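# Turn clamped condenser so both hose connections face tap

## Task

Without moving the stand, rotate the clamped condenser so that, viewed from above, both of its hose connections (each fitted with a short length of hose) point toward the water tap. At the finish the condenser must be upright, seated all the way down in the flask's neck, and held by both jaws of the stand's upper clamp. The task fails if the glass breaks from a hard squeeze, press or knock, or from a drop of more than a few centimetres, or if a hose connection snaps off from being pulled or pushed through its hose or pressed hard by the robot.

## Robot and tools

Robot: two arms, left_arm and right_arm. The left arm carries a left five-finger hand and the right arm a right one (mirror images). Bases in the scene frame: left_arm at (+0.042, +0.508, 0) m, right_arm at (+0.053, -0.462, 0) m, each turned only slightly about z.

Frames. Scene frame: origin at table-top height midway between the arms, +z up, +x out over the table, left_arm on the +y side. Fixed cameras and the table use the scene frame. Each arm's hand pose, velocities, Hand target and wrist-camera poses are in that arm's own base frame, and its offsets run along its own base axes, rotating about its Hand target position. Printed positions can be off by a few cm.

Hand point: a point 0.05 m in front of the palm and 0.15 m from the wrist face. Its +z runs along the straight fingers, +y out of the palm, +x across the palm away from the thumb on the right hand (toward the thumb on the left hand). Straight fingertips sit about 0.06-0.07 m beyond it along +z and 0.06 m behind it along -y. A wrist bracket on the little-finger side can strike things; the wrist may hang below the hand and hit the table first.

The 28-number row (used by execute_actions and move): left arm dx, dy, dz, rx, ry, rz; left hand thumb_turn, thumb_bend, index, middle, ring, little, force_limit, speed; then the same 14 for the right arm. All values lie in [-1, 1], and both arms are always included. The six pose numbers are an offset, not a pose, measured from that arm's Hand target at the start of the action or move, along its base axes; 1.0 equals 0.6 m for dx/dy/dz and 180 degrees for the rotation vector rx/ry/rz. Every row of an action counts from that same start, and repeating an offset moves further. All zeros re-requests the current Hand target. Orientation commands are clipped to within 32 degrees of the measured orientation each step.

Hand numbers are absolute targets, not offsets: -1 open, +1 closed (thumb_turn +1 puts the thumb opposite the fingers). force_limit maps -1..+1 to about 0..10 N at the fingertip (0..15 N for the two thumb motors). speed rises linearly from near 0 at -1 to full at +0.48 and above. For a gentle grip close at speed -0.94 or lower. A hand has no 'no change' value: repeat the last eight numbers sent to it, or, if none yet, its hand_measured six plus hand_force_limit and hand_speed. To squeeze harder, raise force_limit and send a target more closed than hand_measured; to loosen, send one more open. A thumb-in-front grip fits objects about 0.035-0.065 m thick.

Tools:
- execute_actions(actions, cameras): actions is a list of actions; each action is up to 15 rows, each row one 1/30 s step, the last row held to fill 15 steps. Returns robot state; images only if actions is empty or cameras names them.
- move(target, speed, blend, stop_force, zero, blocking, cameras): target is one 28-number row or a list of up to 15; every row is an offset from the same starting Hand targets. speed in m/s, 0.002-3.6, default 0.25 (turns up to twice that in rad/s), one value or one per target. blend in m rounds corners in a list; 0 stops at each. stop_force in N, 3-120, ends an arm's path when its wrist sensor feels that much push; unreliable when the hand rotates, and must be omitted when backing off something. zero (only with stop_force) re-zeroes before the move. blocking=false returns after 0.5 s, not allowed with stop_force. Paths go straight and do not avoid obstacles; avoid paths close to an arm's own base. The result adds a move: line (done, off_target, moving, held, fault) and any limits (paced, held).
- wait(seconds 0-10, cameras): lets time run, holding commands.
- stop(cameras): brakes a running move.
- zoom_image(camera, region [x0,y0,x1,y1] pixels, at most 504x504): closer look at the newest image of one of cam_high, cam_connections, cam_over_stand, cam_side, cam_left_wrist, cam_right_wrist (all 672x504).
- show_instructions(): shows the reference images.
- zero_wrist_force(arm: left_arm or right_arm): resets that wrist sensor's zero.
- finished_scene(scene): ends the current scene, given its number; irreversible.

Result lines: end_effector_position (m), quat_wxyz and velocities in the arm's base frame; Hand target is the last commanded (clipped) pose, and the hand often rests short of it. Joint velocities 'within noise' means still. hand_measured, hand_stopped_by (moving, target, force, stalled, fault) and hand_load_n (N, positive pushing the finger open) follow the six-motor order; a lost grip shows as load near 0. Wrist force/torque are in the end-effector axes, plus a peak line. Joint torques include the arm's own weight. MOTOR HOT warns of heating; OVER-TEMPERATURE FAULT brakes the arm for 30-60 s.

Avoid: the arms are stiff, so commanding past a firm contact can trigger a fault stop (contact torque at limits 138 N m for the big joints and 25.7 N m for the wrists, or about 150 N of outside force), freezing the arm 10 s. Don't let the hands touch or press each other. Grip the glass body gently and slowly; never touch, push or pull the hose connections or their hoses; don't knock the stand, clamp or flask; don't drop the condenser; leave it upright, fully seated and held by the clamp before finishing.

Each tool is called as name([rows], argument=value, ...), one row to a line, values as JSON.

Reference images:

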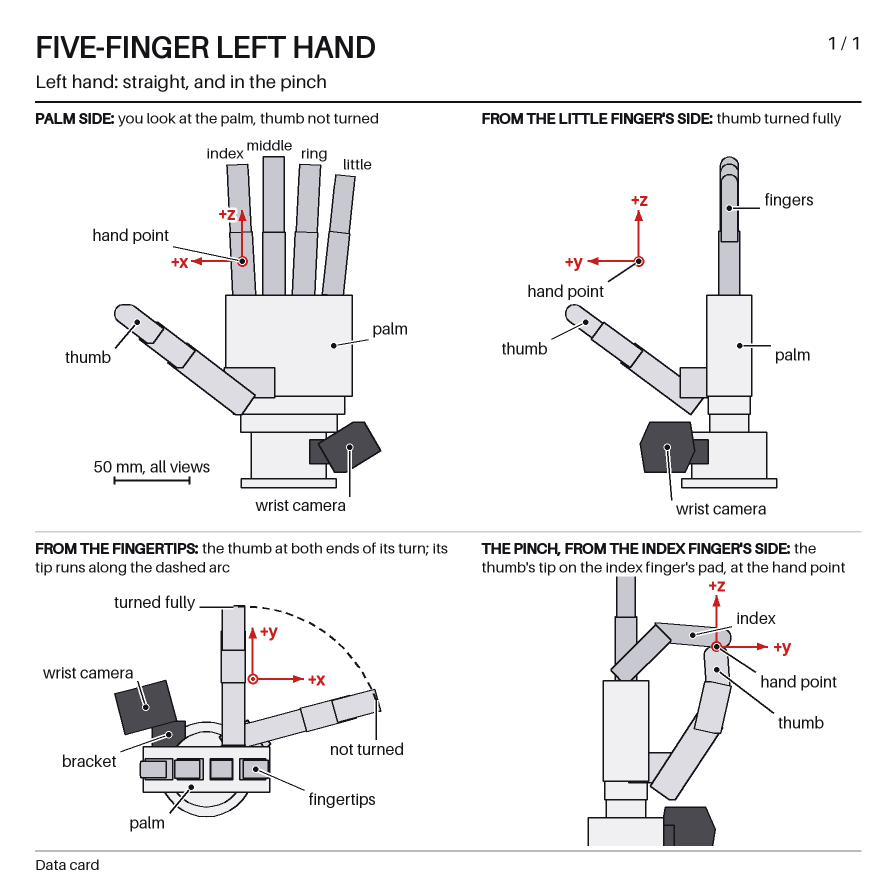

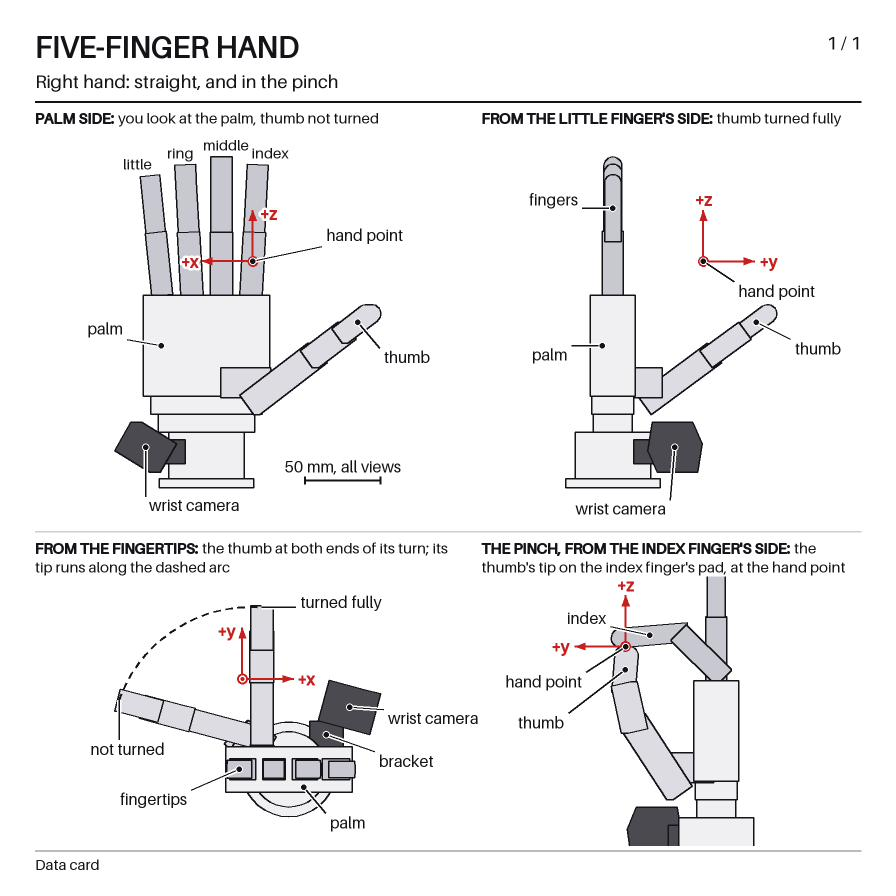

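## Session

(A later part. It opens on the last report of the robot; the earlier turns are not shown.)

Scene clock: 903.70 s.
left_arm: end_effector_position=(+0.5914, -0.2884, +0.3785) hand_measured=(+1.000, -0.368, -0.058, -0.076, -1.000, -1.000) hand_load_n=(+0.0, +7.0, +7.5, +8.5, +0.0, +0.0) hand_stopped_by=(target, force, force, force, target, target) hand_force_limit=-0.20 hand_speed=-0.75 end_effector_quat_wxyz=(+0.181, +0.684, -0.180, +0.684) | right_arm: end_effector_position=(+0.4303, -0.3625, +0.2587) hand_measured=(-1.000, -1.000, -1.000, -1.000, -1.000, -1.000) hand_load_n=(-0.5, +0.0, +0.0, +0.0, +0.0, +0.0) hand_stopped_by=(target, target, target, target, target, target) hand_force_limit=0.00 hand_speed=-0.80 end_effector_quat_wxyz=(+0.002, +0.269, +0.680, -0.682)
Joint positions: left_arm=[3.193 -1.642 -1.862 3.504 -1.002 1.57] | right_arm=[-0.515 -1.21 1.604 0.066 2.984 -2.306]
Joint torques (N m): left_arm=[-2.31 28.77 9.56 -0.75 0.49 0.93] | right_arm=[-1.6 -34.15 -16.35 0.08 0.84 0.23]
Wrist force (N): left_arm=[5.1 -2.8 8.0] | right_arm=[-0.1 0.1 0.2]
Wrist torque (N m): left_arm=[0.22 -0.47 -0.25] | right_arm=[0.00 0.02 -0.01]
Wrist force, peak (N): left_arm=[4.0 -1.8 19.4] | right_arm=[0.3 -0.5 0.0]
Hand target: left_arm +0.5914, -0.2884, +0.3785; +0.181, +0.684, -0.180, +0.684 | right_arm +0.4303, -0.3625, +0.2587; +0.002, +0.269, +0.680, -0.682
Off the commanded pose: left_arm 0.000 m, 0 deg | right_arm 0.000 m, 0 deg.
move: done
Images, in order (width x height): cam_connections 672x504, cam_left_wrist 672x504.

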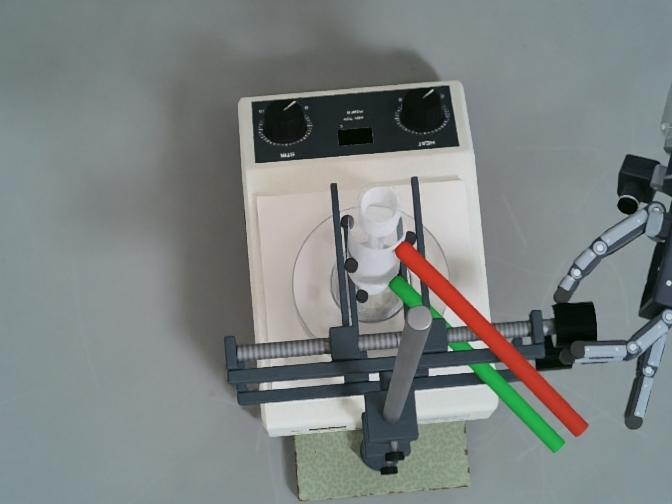

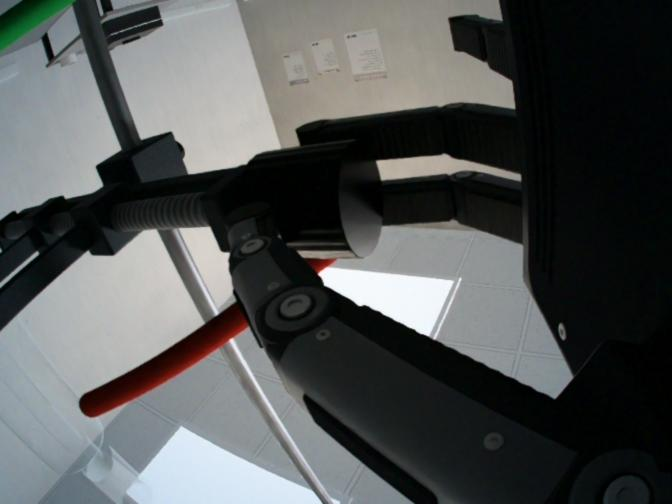

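move([
  [0,0,0,0,0,0,1,0.33,0.2,0.2,-1,-1,0.3,-0.75,0,0,0,0,0,0,-1,-1,-1,-1,-1,-1,0,-0.8],
  [0.0049,-0.0008,0.0012,0.0139,0.0822,0,1,0.33,0.2,0.2,-1,-1,0.3,-0.75,0,0,0,0,0,0,-1,-1,-1,-1,-1,-1,0,-0.8],
], speed=0.1, cameras=["cam_connections","cam_side","cam_left_wrist"])

zoom_image(camera="cam_connections", region=[472, 230, 672, 430])

Scene clock: 941.07 s.
left_arm: end_effector_position=(+0.5943, -0.2889, +0.3792) hand_measured=(+1.000, -0.362, -0.058, -0.076, -1.000, -1.000) hand_load_n=(-4.5, +7.0, +7.5, +10.5, +0.0, +0.0) hand_stopped_by=(target, force, force, force, target, target) hand_force_limit=0.30 hand_speed=-0.75 end_effector_quat_wxyz=(+0.188, +0.770, -0.170, +0.586) | right_arm: end_effector_position=(+0.4303, -0.3625, +0.2587) hand_measured=(-1.000, -1.000, -1.000, -1.000, -1.000, -1.000) hand_load_n=(+0.0, +0.0, +0.0, +0.0, +0.0, +0.0) hand_stopped_by=(target, target, target, target, target, target) hand_force_limit=0.00 hand_speed=-0.80 end_effector_quat_wxyz=(+0.002, +0.269, +0.680, -0.682)
Joint positions: left_arm=[3.192 -1.677 -1.682 3.069 -1.012 1.636] | right_arm=[-0.515 -1.21 1.604 0.066 2.984 -2.306]
Joint torques (N m): left_arm=[-9.02 18.45 28.93 -2.7 -0.77 2.26] | right_arm=[-1.44 -33.87 -17 0.16 0.88 0.26]
Wrist force (N): left_arm=[8.4 -3.1 6.5] | right_arm=[-0.1 0.2 -0.2]
Wrist torque (N m): left_arm=[0.13 -0.26 -0.17] | right_arm=[0.03 0.02 0.00]
Wrist force, peak (N): left_arm=[8.9 -3.3 7.6] | right_arm=[-0.2 -0.1 0.6]
Hand target: left_arm +0.5943, -0.2889, +0.3792; +0.188, +0.770, -0.170, +0.586 | right_arm +0.4303, -0.3625, +0.2587; +0.002, +0.269, +0.680, -0.682
Off the commanded pose: left_arm 0.000 m, 0 deg | right_arm 0.000 m, 0 deg.
move: done
Images, in order (width x height): cam_connections 672x504, cam_side 672x504, cam_left_wrist 672x504.

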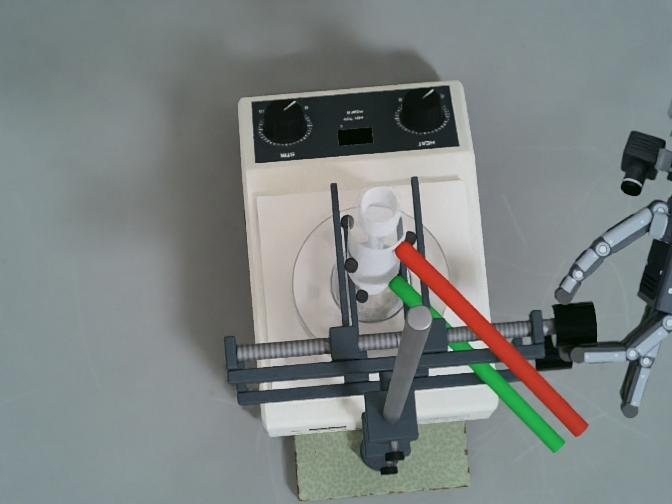

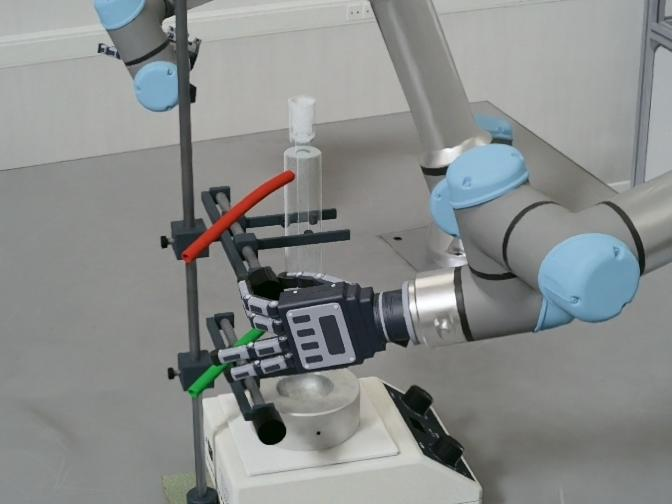

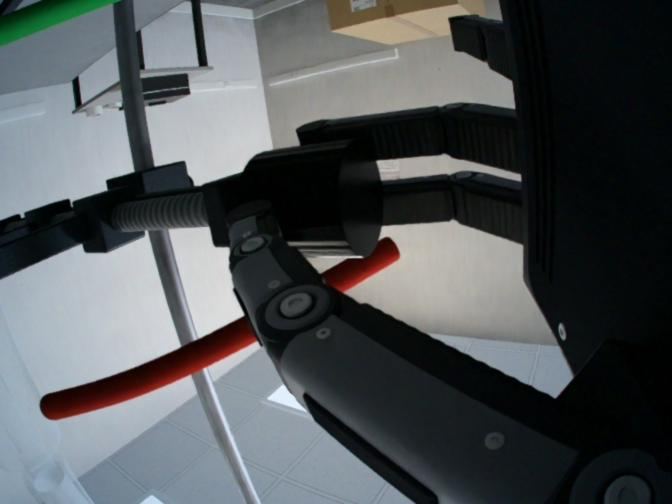

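Scaled by 2.520 from the camera's 672x504 image, which has a finer 960x720 frame.

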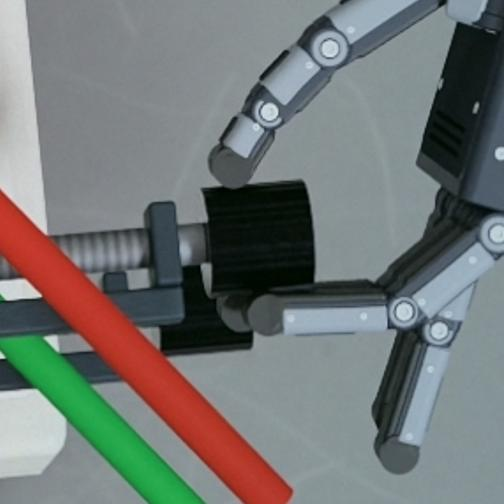

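move(target=[0.0082,-0.0014,-0.0012,0.0232,0.137,0,1,0.33,0.2,0.2,-1,-1,0.3,-0.75,0,0,0,0,0,0,-1,-1,-1,-1,-1,-1,0,-0.8], speed=0.15, cameras=["cam_connections","cam_side","cam_left_wrist"])

zoom_image(camera="cam_left_wrist", region=[180, 60, 440, 320])

Scene clock: 958.27 s.
left_arm: end_effector_position=(+0.5992, -0.2898, +0.3785) hand_measured=(+1.000, -0.362, -0.058, -0.076, -1.000, -1.000) hand_load_n=(-3.5, +7.0, +8.5, +9.5, +0.0, +0.0) hand_stopped_by=(target, force, force, force, target, target) hand_force_limit=0.30 hand_speed=-0.75 end_effector_quat_wxyz=(+0.192, +0.883, -0.147, +0.401) | right_arm: end_effector_position=(+0.4303, -0.3625, +0.2587) hand_measured=(-1.000, -1.000, -1.000, -1.000, -1.000, -1.000) hand_load_n=(+0.0, +0.0, +0.0, +0.0, +0.0, +0.0) hand_stopped_by=(target, target, target, target, target, target) hand_force_limit=0.00 hand_speed=-0.80 end_effector_quat_wxyz=(+0.002, +0.269, +0.680, -0.682)
Joint positions: left_arm=[3.174 -1.841 -1.318 2.401 -1.072 1.716] | right_arm=[-0.515 -1.21 1.604 0.066 2.984 -2.306]
Joint torques (N m): left_arm=[-9.96 23.87 29.71 -4.06 -0.89 2.61] | right_arm=[-1.53 -33.89 -17.12 -0.05 0.98 0.22]
Wrist force (N): left_arm=[8.7 -2.2 6.4] | right_arm=[0.0 -0.3 0.3]
Wrist torque (N m): left_arm=[0.02 -0.11 -0.15] | right_arm=[-0.07 -0.01 -0.01]
Wrist force, peak (N): left_arm=[10.7 -2.9 7.0] | right_arm=[0.4 -0.2 0.3]
Hand target: left_arm +0.5992, -0.2898, +0.3785; +0.192, +0.883, -0.147, +0.401 | right_arm +0.4303, -0.3625, +0.2587; +0.002, +0.269, +0.680, -0.682
Off the commanded pose: left_arm 0.000 m, 0 deg | right_arm 0.000 m, 0 deg.
move: done
Images, in order (width x height): cam_connections 672x504, cam_side 672x504, cam_left_wrist 672x504.

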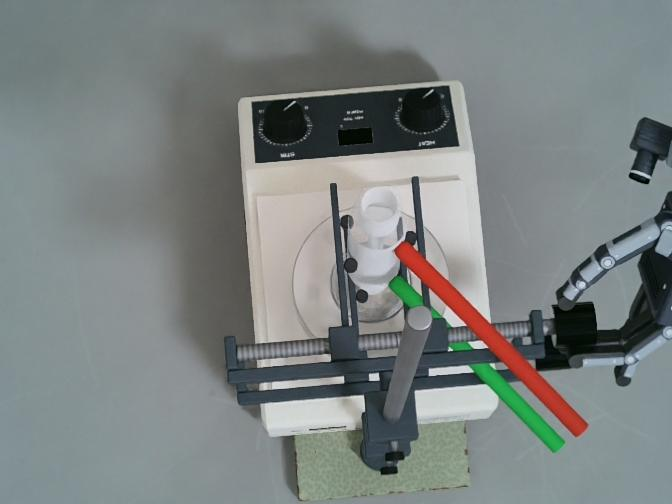

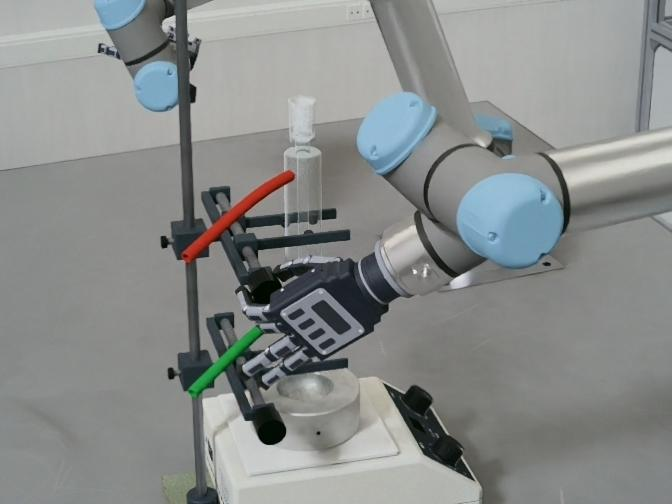

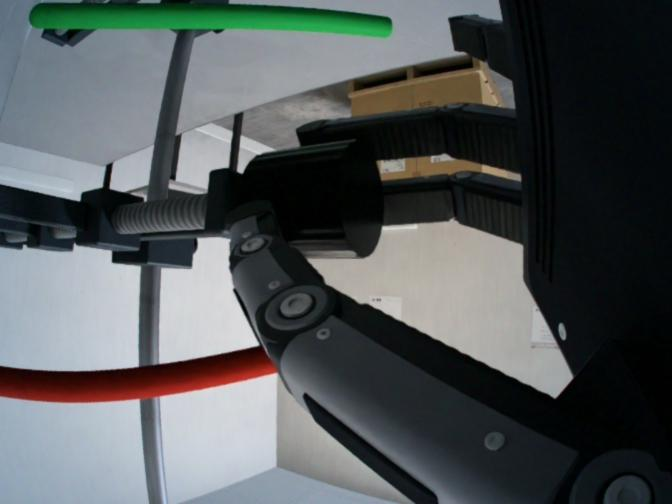

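Scaled by 1.938 from the camera's 672x504 image, which has a finer 960x720 frame.

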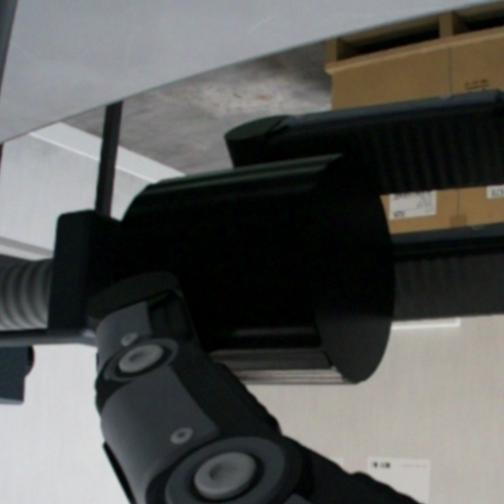

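move([
  [0.0058,-0.001,-0.0033,0.0185,0.1095,0,1,0.33,0.2,0.2,-1,-1,0.3,-0.75,0,0,0,0,0,0,-1,-1,-1,-1,-1,-1,0,-0.8],
  [0.0108,-0.0018,-0.0102,0.0417,0.2465,0,1,0.33,0.2,0.2,-1,-1,0.3,-0.75,0,0,0,0,0,0,-1,-1,-1,-1,-1,-1,0,-0.8],
], speed=0.15, blend=[0.005,0], cameras=["cam_high","cam_connections","cam_side","cam_left_wrist"])

zoom_image(camera="cam_connections", region=[300, 160, 480, 360])

Scene clock: 981.30 s.
left_arm: end_effector_position=(+0.6057, -0.2908, +0.3723) hand_measured=(+1.000, -0.362, -0.058, -0.076, -1.000, -1.000) hand_load_n=(-7.0, +12.0, +8.0, +4.5, +0.0, +0.0) hand_stopped_by=(target, force, force, force, target, target) hand_force_limit=0.30 hand_speed=-0.75 end_effector_quat_wxyz=(+0.176, +0.980, -0.089, +0.028) | right_arm: end_effector_position=(+0.4303, -0.3625, +0.2587) hand_measured=(-1.000, -1.000, -1.000, -1.000, -1.000, -1.000) hand_load_n=(-0.5, +0.0, +0.0, +0.0, +0.0, +0.0) hand_stopped_by=(target, target, target, target, target, target) hand_force_limit=0.00 hand_speed=-0.80 end_effector_quat_wxyz=(+0.002, +0.269, +0.680, -0.682)
Joint positions: left_arm=[3.126 -2.409 -0.368 1.238 -1.213 1.731] | right_arm=[-0.515 -1.21 1.604 0.066 2.984 -2.306]
Joint torques (N m): left_arm=[-6.83 37.69 28.3 -2.81 -1.35 1.53] | right_arm=[-0.83 -34.5 -15.76 -0.21 0.89 0.48]
Wrist force (N): left_arm=[-4.5 0.6 -1.1] | right_arm=[0.2 -0.2 0.1]
Wrist torque (N m): left_arm=[0.01 -0.06 -0.04] | right_arm=[-0.04 -0.03 0.01]
Wrist force, peak (N): left_arm=[-1.1 -0.3 -14.5] | right_arm=[-0.6 0.0 0.4]
Hand target: left_arm +0.6057, -0.2908, +0.3724; +0.176, +0.980, -0.089, +0.028 | right_arm +0.4303, -0.3625, +0.2587; +0.002, +0.269, +0.680, -0.682
Off the commanded pose: left_arm 0.000 m, 0 deg | right_arm 0.000 m, 0 deg.
move: done
Images, in order (width x height): cam_high 672x504, cam_connections 672x504, cam_side 672x504, cam_left_wrist 672x504.

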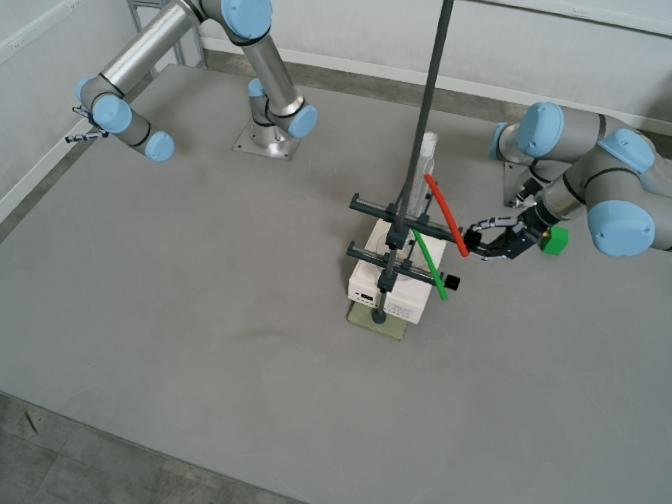

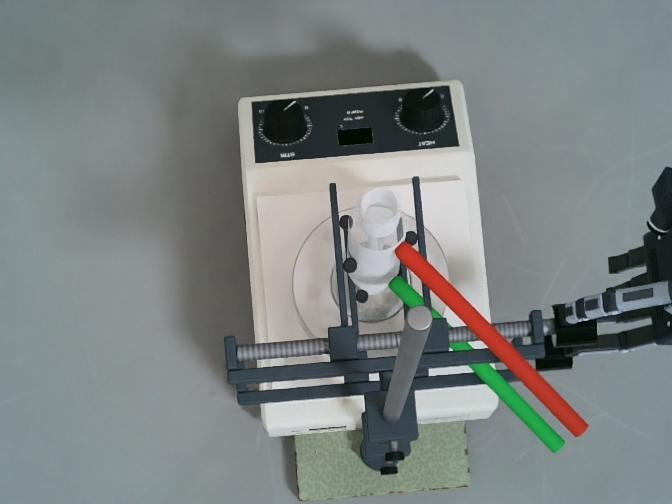

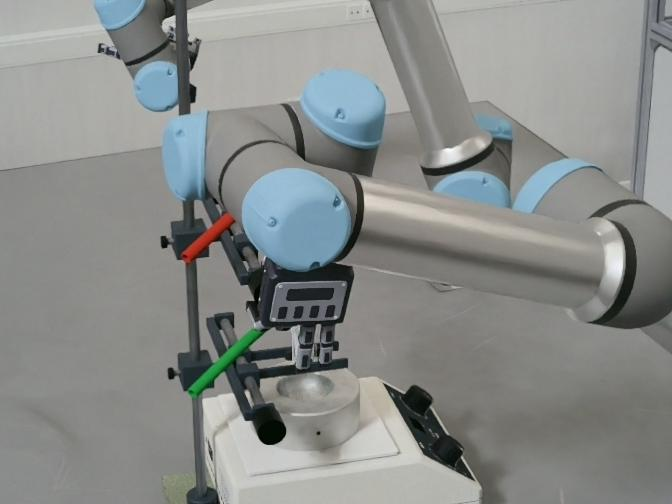

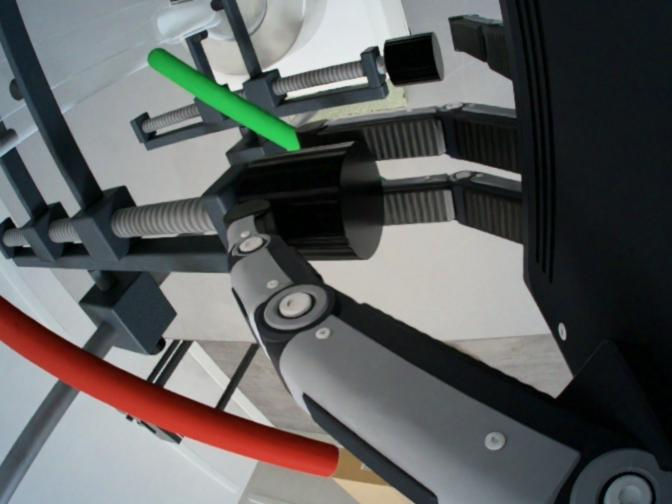

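Scaled by 2.520 from the camera's 672x504 image, which has a finer 960x720 frame.

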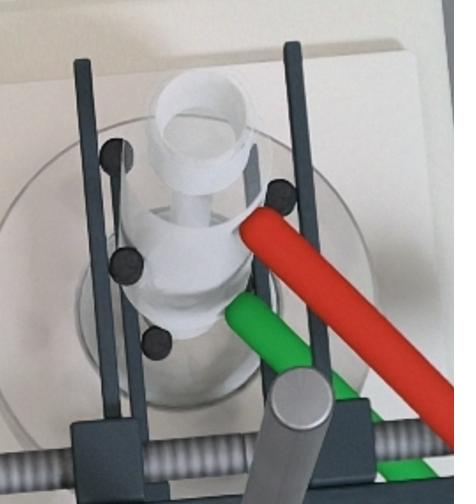

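move([
  [0,0,0,0,0,0,1,-0.8,-0.4,-0.4,-1,-1,0,-0.3,0,0,0,0,0,0,-1,-1,-1,-1,-1,-1,0,-0.8],
  [-0.0108,0.0018,0.0102,-0.0417,-0.2465,0,1,-0.8,-0.4,-0.4,-1,-1,0,-0.3,0,0,0,0,0,0,-1,-1,-1,-1,-1,-1,0,-0.8],
  [-0.0284,0.0048,0.0078,-0.0927,-0.5478,0,1,-0.8,0.2,0.2,-1,-1,-0.2,-0.8,0,0,0,0,0,0,-1,-1,-1,-1,-1,-1,0,-0.8],
  [-0.0284,0.0048,0.0078,-0.0927,-0.5478,0,1,0.3,0.2,0.2,-1,-1,0.1,-0.7,0,0,0,0,0,0,-1,-1,-1,-1,-1,-1,0,-0.8],
], speed=0.4, blend=[0,0.005,0,0], cameras=["cam_connections","cam_side","cam_left_wrist"])

zoom_image(camera="cam_connections", region=[472, 230, 672, 430])

Scene clock: 1017.23 s.
left_arm: end_effector_position=(+0.5887, -0.2880, +0.3770) hand_measured=(+1.000, -0.364, -0.054, -0.072, -1.000, -1.000) hand_load_n=(+0.0, +9.5, +9.5, +11.5, +0.0, +0.0) hand_stopped_by=(target, force, force, force, target, target) hand_force_limit=0.10 hand_speed=-0.70 end_effector_quat_wxyz=(+0.171, +0.586, -0.187, +0.770) | right_arm: end_effector_position=(+0.4303, -0.3625, +0.2587) hand_measured=(-1.000, -1.000, -1.000, -1.000, -1.000, -1.000) hand_load_n=(+0.0, +0.0, +0.0, -0.5, +0.0, +0.0) hand_stopped_by=(target, target, target, target, target, target) hand_force_limit=0.00 hand_speed=-0.80 end_effector_quat_wxyz=(+0.002, +0.269, +0.680, -0.682)
Joint positions: left_arm=[3.187 -1.673 -1.998 3.961 -1.017 1.505] | right_arm=[-0.515 -1.21 1.604 0.066 2.984 -2.306]
Joint torques (N m): left_arm=[-6.67 22.08 10.11 -0.43 1.14 -1.8] | right_arm=[-1.13 -34.39 -16.08 -0.11 1.01 0.22]
Wrist force (N): left_arm=[4.9 -1.0 12.1] | right_arm=[-0.3 -0.1 0.2]
Wrist torque (N m): left_arm=[0.27 -0.49 -0.16] | right_arm=[-0.04 0.04 -0.03]
Wrist force, peak (N): left_arm=[4.1 -1.6 17.3] | right_arm=[-0.2 -0.3 0.5]
Hand target: left_arm +0.5887, -0.2880, +0.3770; +0.171, +0.586, -0.187, +0.770 | right_arm +0.4303, -0.3625, +0.2587; +0.002, +0.269, +0.680, -0.682
Off the commanded pose: left_arm 0.000 m, 0 deg | right_arm 0.000 m, 0 deg.
move: done
Images, in order (width x height): cam_connections 672x504, cam_side 672x504, cam_left_wrist 672x504.

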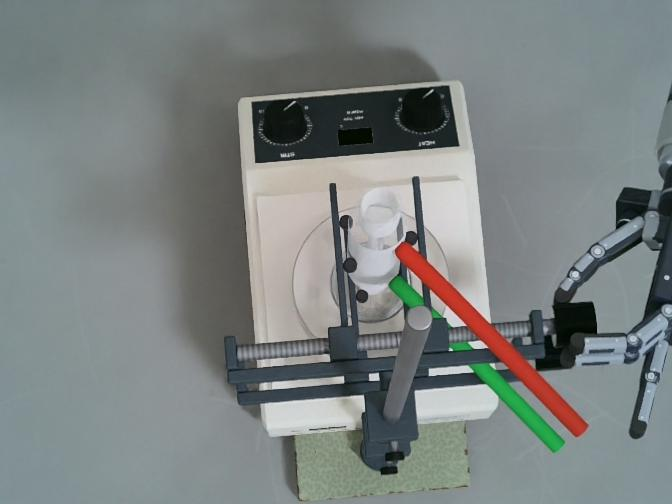

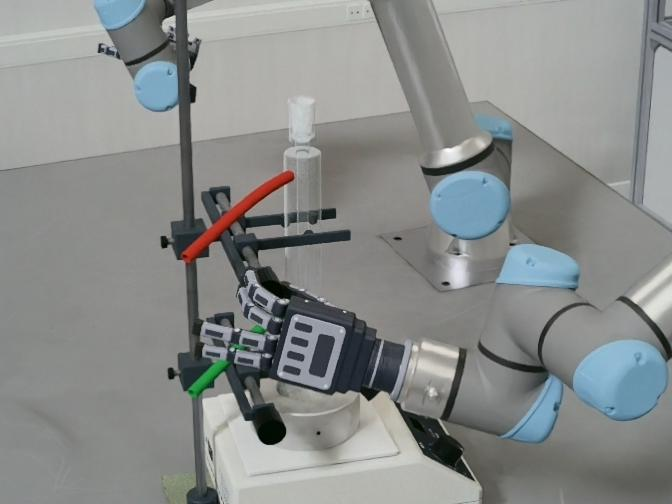

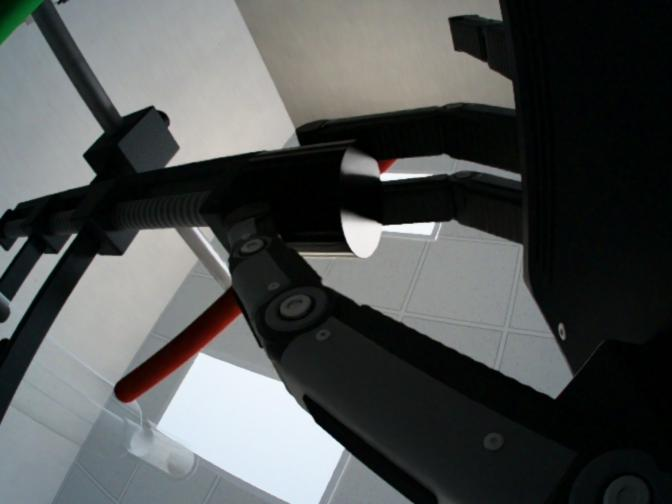

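Scaled by 2.520 from the camera's 672x504 image, which has a finer 960x720 frame.

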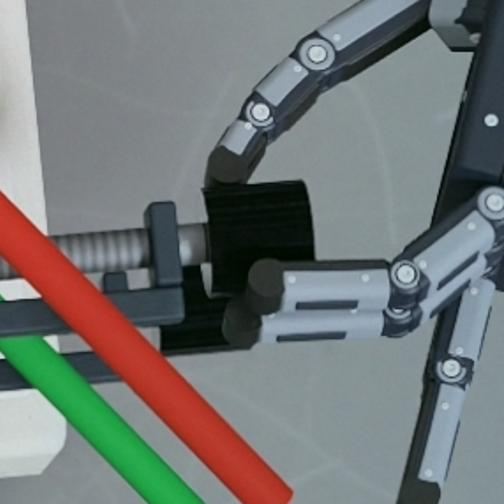

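move([
  [0.0084,-0.0014,0.0033,0.025,0.1479,0,1,0.3,0.2,0.2,-1,-1,0.1,-0.7,0,0,0,0,0,0,-1,-1,-1,-1,-1,-1,0,-0.8],
  [0.0176,-0.003,0.0023,0.051,0.3013,0,1,0.3,0.2,0.2,-1,-1,0.1,-0.7,0,0,0,0,0,0,-1,-1,-1,-1,-1,-1,0,-0.8],
  [0.0238,-0.004,-0.0015,0.0714,0.4218,0,1,0.3,0.2,0.2,-1,-1,0.1,-0.7,0,0,0,0,0,0,-1,-1,-1,-1,-1,-1,0,-0.8],
  [0.0284,-0.0048,-0.0078,0.0927,0.5478,0,1,0.3,0.2,0.2,-1,-1,0.1,-0.7,0,0,0,0,0,0,-1,-1,-1,-1,-1,-1,0,-0.8],
], speed=0.2, blend=[0.002,0.002,0.002,0], cameras=["cam_connections"])

zoom_image(camera="cam_connections", region=[300, 160, 480, 360])

Scene clock: 1038.70 s.
left_arm: end_effector_position=(+0.6057, -0.2908, +0.3723) hand_measured=(+1.000, -0.366, -0.054, -0.072, -1.000, -1.000) hand_load_n=(-5.5, +12.0, +10.0, +6.5, +0.0, +0.0) hand_stopped_by=(target, force, force, force, target, target) hand_force_limit=0.10 hand_speed=-0.70 end_effector_quat_wxyz=(+0.176, +0.980, -0.089, +0.028) | right_arm: end_effector_position=(+0.4303, -0.3625, +0.2587) hand_measured=(-1.000, -1.000, -1.000, -1.000, -1.000, -1.000) hand_load_n=(-0.5, +0.0, +0.0, +0.0, +0.0, +0.0) hand_stopped_by=(target, target, target, target, target, target) hand_force_limit=0.00 hand_speed=-0.80 end_effector_quat_wxyz=(+0.002, +0.269, +0.680, -0.682)
Joint positions: left_arm=[3.126 -2.409 -0.368 1.238 -1.213 1.731] | right_arm=[-0.515 -1.21 1.604 0.066 2.984 -2.306]
Joint torques (N m): left_arm=[-4.8 39.82 28.23 -2.98 -1.56 1.63] | right_arm=[-1.05 -34.22 -17.23 -0.16 0.9 0.35]
Wrist force (N): left_arm=[-5.4 3.6 5.6] | right_arm=[-0.2 0.0 0.1]
Wrist torque (N m): left_arm=[0.06 -0.09 -0.09] | right_arm=[-0.01 0.03 -0.02]
Wrist force, peak (N): left_arm=[14.9 -1.6 15.6] | right_arm=[-0.2 -0.2 0.6]
Hand target: left_arm +0.6057, -0.2908, +0.3724; +0.176, +0.980, -0.089, +0.028 | right_arm +0.4303, -0.3625, +0.2587; +0.002, +0.269, +0.680, -0.682
Off the commanded pose: left_arm 0.000 m, 0 deg | right_arm 0.000 m, 0 deg.
move: done
Images, in order (width x height): cam_connections 672x504.

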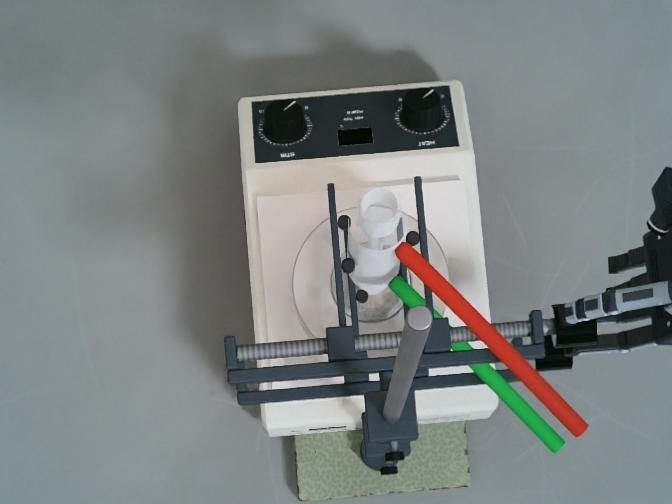

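Scaled by 2.520 from the camera's 672x504 image, which has a finer 960x720 frame.

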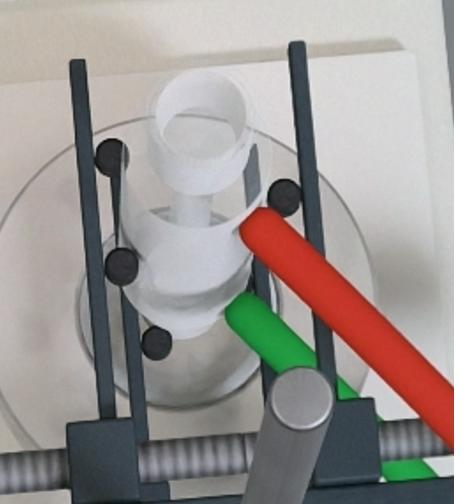

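move([
  [0,0,0,0,0,0,1,-0.9,-0.5,-0.5,-1,-1,0,-0.3,0,0,0,0,0,0,1,-1,-1,-1,1,1,0,-0.3],
  [0.0556,0.3287,0,0,0,0,1,-0.9,-0.5,-0.5,-1,-1,0,-0.3,0.221,0.159,0.3188,0.0818,0.13,0.3055,1,-1,-1,-1,1,1,0,-0.3],
], speed=0.25, cameras=["all"])

zoom_image(camera="cam_over_stand", region=[120, 220, 360, 420])

zoom_image(camera="cam_side", region=[160, 80, 360, 280])

Scene clock: 1227.40 s.
left_arm: end_effector_position=(+0.6390, -0.0936, +0.3723) hand_measured=(+1.000, -0.900, -0.500, -0.500, -1.000, -1.000) hand_load_n=(+0.0, +0.0, +0.0, +0.0, +0.0, +0.0) hand_stopped_by=(target, target, target, target, target, target) hand_force_limit=0.00 hand_speed=-0.30 end_effector_quat_wxyz=(+0.176, +0.980, -0.089, +0.028) | right_arm: end_effector_position=(+0.5629, -0.2671, +0.4499) hand_measured=(+1.000, -1.000, -1.000, -1.000, +1.000, +1.000) hand_load_n=(+0.0, +0.0, +0.0, -0.5, +0.0, +0.0) hand_stopped_by=(target, target, target, target, target, target) hand_force_limit=0.00 hand_speed=-0.30 end_effector_quat_wxyz=(+0.149, -0.212, +0.791, -0.554)
Joint positions: left_arm=[3.448 -2.516 -0.197 1.053 -1.222 2.075] | right_arm=[-0.53 -1.383 1.115 0.665 2.054 -2.949]
Joint torques (N m): left_arm=[6.65 40.46 25.78 -4.05 -1.64 2.29] | right_arm=[-7.93 -22.4 -28.72 1.66 -1.29 -1.6]
Wrist force (N): left_arm=[1.9 1.9 -0.8] | right_arm=[-0.6 -0.1 0.6]
Wrist torque (N m): left_arm=[0.09 -0.15 -0.10] | right_arm=[-0.05 0.02 -0.01]
Wrist force, peak (N): left_arm=[-5.7 3.8 6.0] | right_arm=[-0.9 -1.0 0.1]
Hand target: left_arm +0.6391, -0.0936, +0.3724; +0.176, +0.980, -0.089, +0.028 | right_arm +0.5629, -0.2671, +0.4499; +0.149, -0.212, +0.791, -0.554
Off the commanded pose: left_arm 0.000 m, 0 deg | right_arm 0.000 m, 0 deg.
move: done

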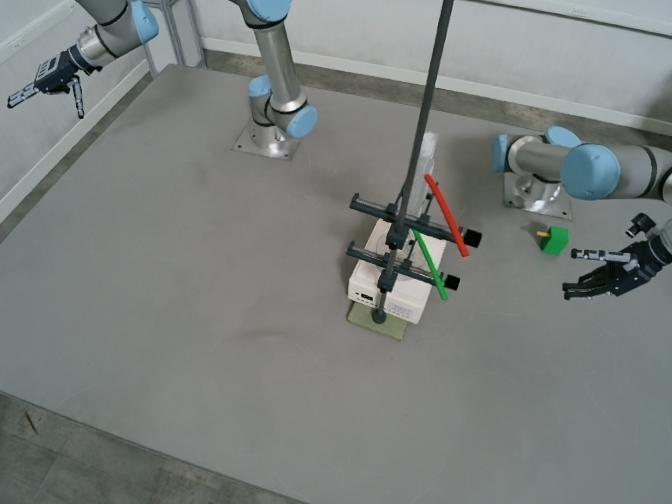

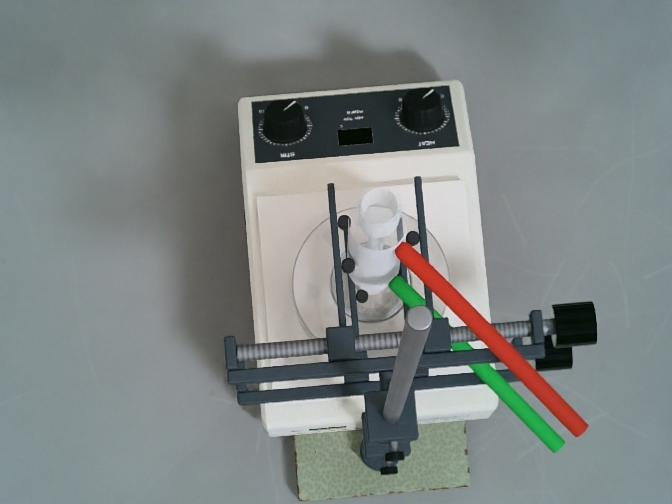

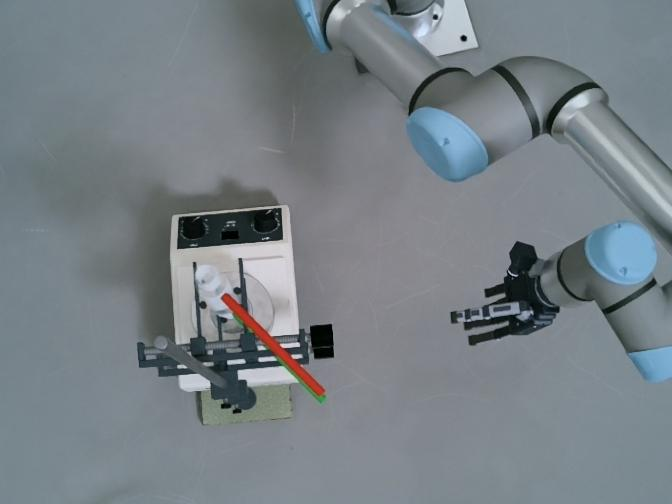

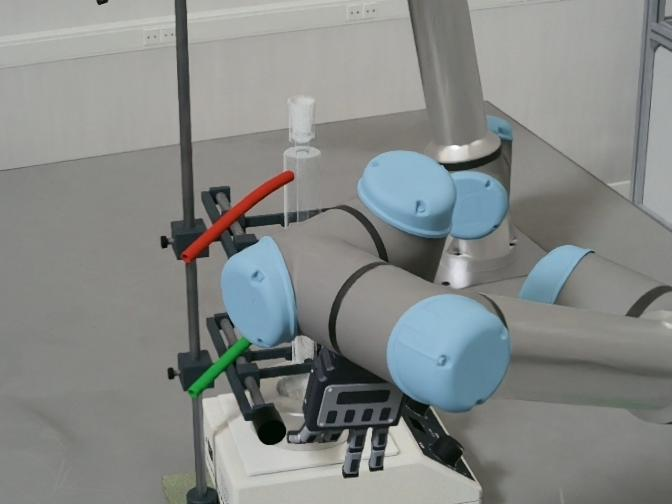

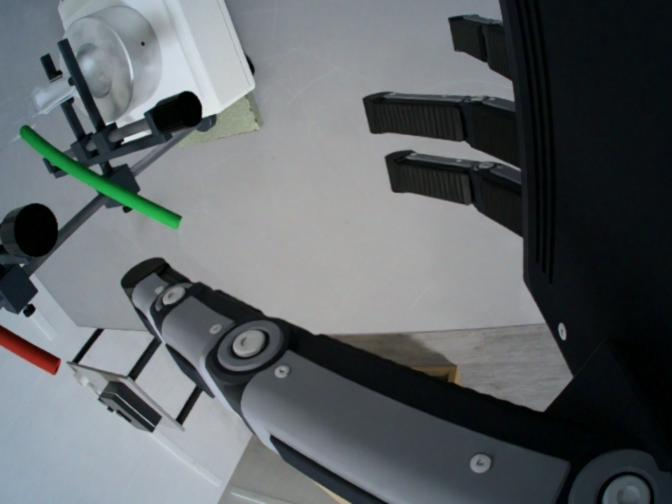

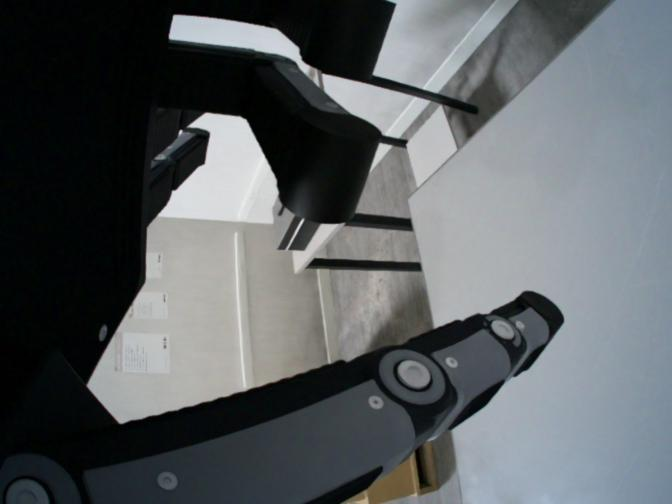

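Scaled by 2.100 from the camera's 672x504 image, which has a finer 960x720 frame.

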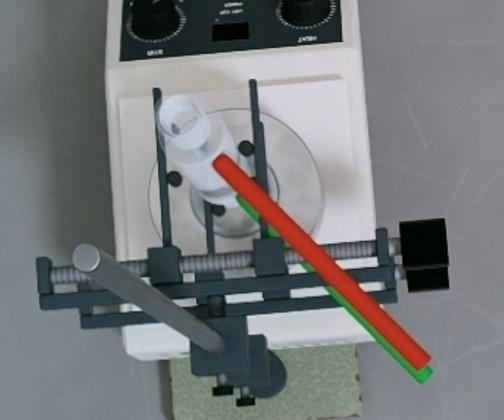

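Scaled by 2.520 from the camera's 672x504 image, which has a finer 960x720 frame.

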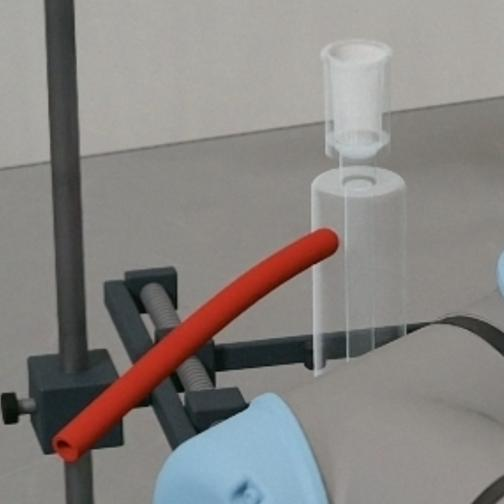

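move(target=[0,0,0,0,0,0,1,-0.9,-0.5,-0.5,-1,-1,0,-0.3,-0.0263,0.4505,0.2167,-0.2563,0.083,0.1805,1,-1,-1,-1,-1,-1,0,-0.3], speed=0.35, cameras=["cam_high"])

Scene clock: 1399.17 s.
left_arm: end_effector_position=(+0.6390, -0.0936, +0.3723) hand_measured=(+1.000, -0.900, -0.500, -0.500, -1.000, -1.000) hand_load_n=(+0.0, +0.0, +0.0, +0.0, +0.0, +0.0) hand_stopped_by=(target, target, target, target, target, target) hand_force_limit=0.00 hand_speed=-0.30 end_effector_quat_wxyz=(+0.176, +0.980, -0.089, +0.028) | right_arm: end_effector_position=(+0.5471, +0.0032, +0.5799) hand_measured=(+1.000, -1.000, -1.000, -1.000, -1.000, -1.000) hand_load_n=(+0.0, +0.0, +0.0, +0.0, +0.0, +0.0) hand_stopped_by=(target, target, target, target, target, target) hand_force_limit=0.00 hand_speed=-0.30 end_effector_quat_wxyz=(-0.100, +0.526, -0.438, +0.722)
Joint positions: left_arm=[3.448 -2.516 -0.197 1.053 -1.222 2.075] | right_arm=[0.055 -1.627 1.256 0.295 2.182 -3.924]
Joint torques (N m): left_arm=[7.33 40.21 26.65 -3.8 -1.42 2.02] | right_arm=[5.54 -12.46 -28.24 -3.63 1.61 -1.83]
Wrist force (N): left_arm=[1.8 2.1 -0.6] | right_arm=[-1.4 0.2 0.4]
Wrist torque (N m): left_arm=[0.11 -0.13 -0.11] | right_arm=[-0.03 0.09 0.02]
Wrist force, peak (N): left_arm=[2.0 2.2 -0.7] | right_arm=[-1.5 -0.9 -0.2]
Hand target: left_arm +0.6390, -0.0936, +0.3723; +0.176, +0.980, -0.089, +0.028 | right_arm +0.5472, +0.0032, +0.5800; -0.100, +0.526, -0.438, +0.722
Off the commanded pose: left_arm 0.000 m, 0 deg | right_arm 0.000 m, 0 deg.
move: done
Images, in order (width x height): cam_high 672x504.

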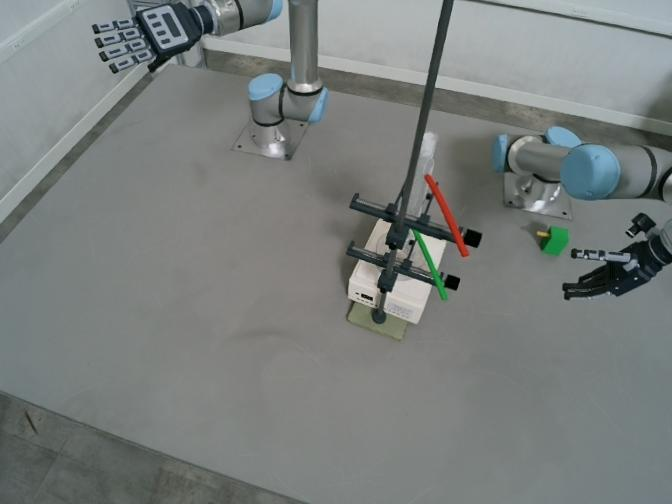

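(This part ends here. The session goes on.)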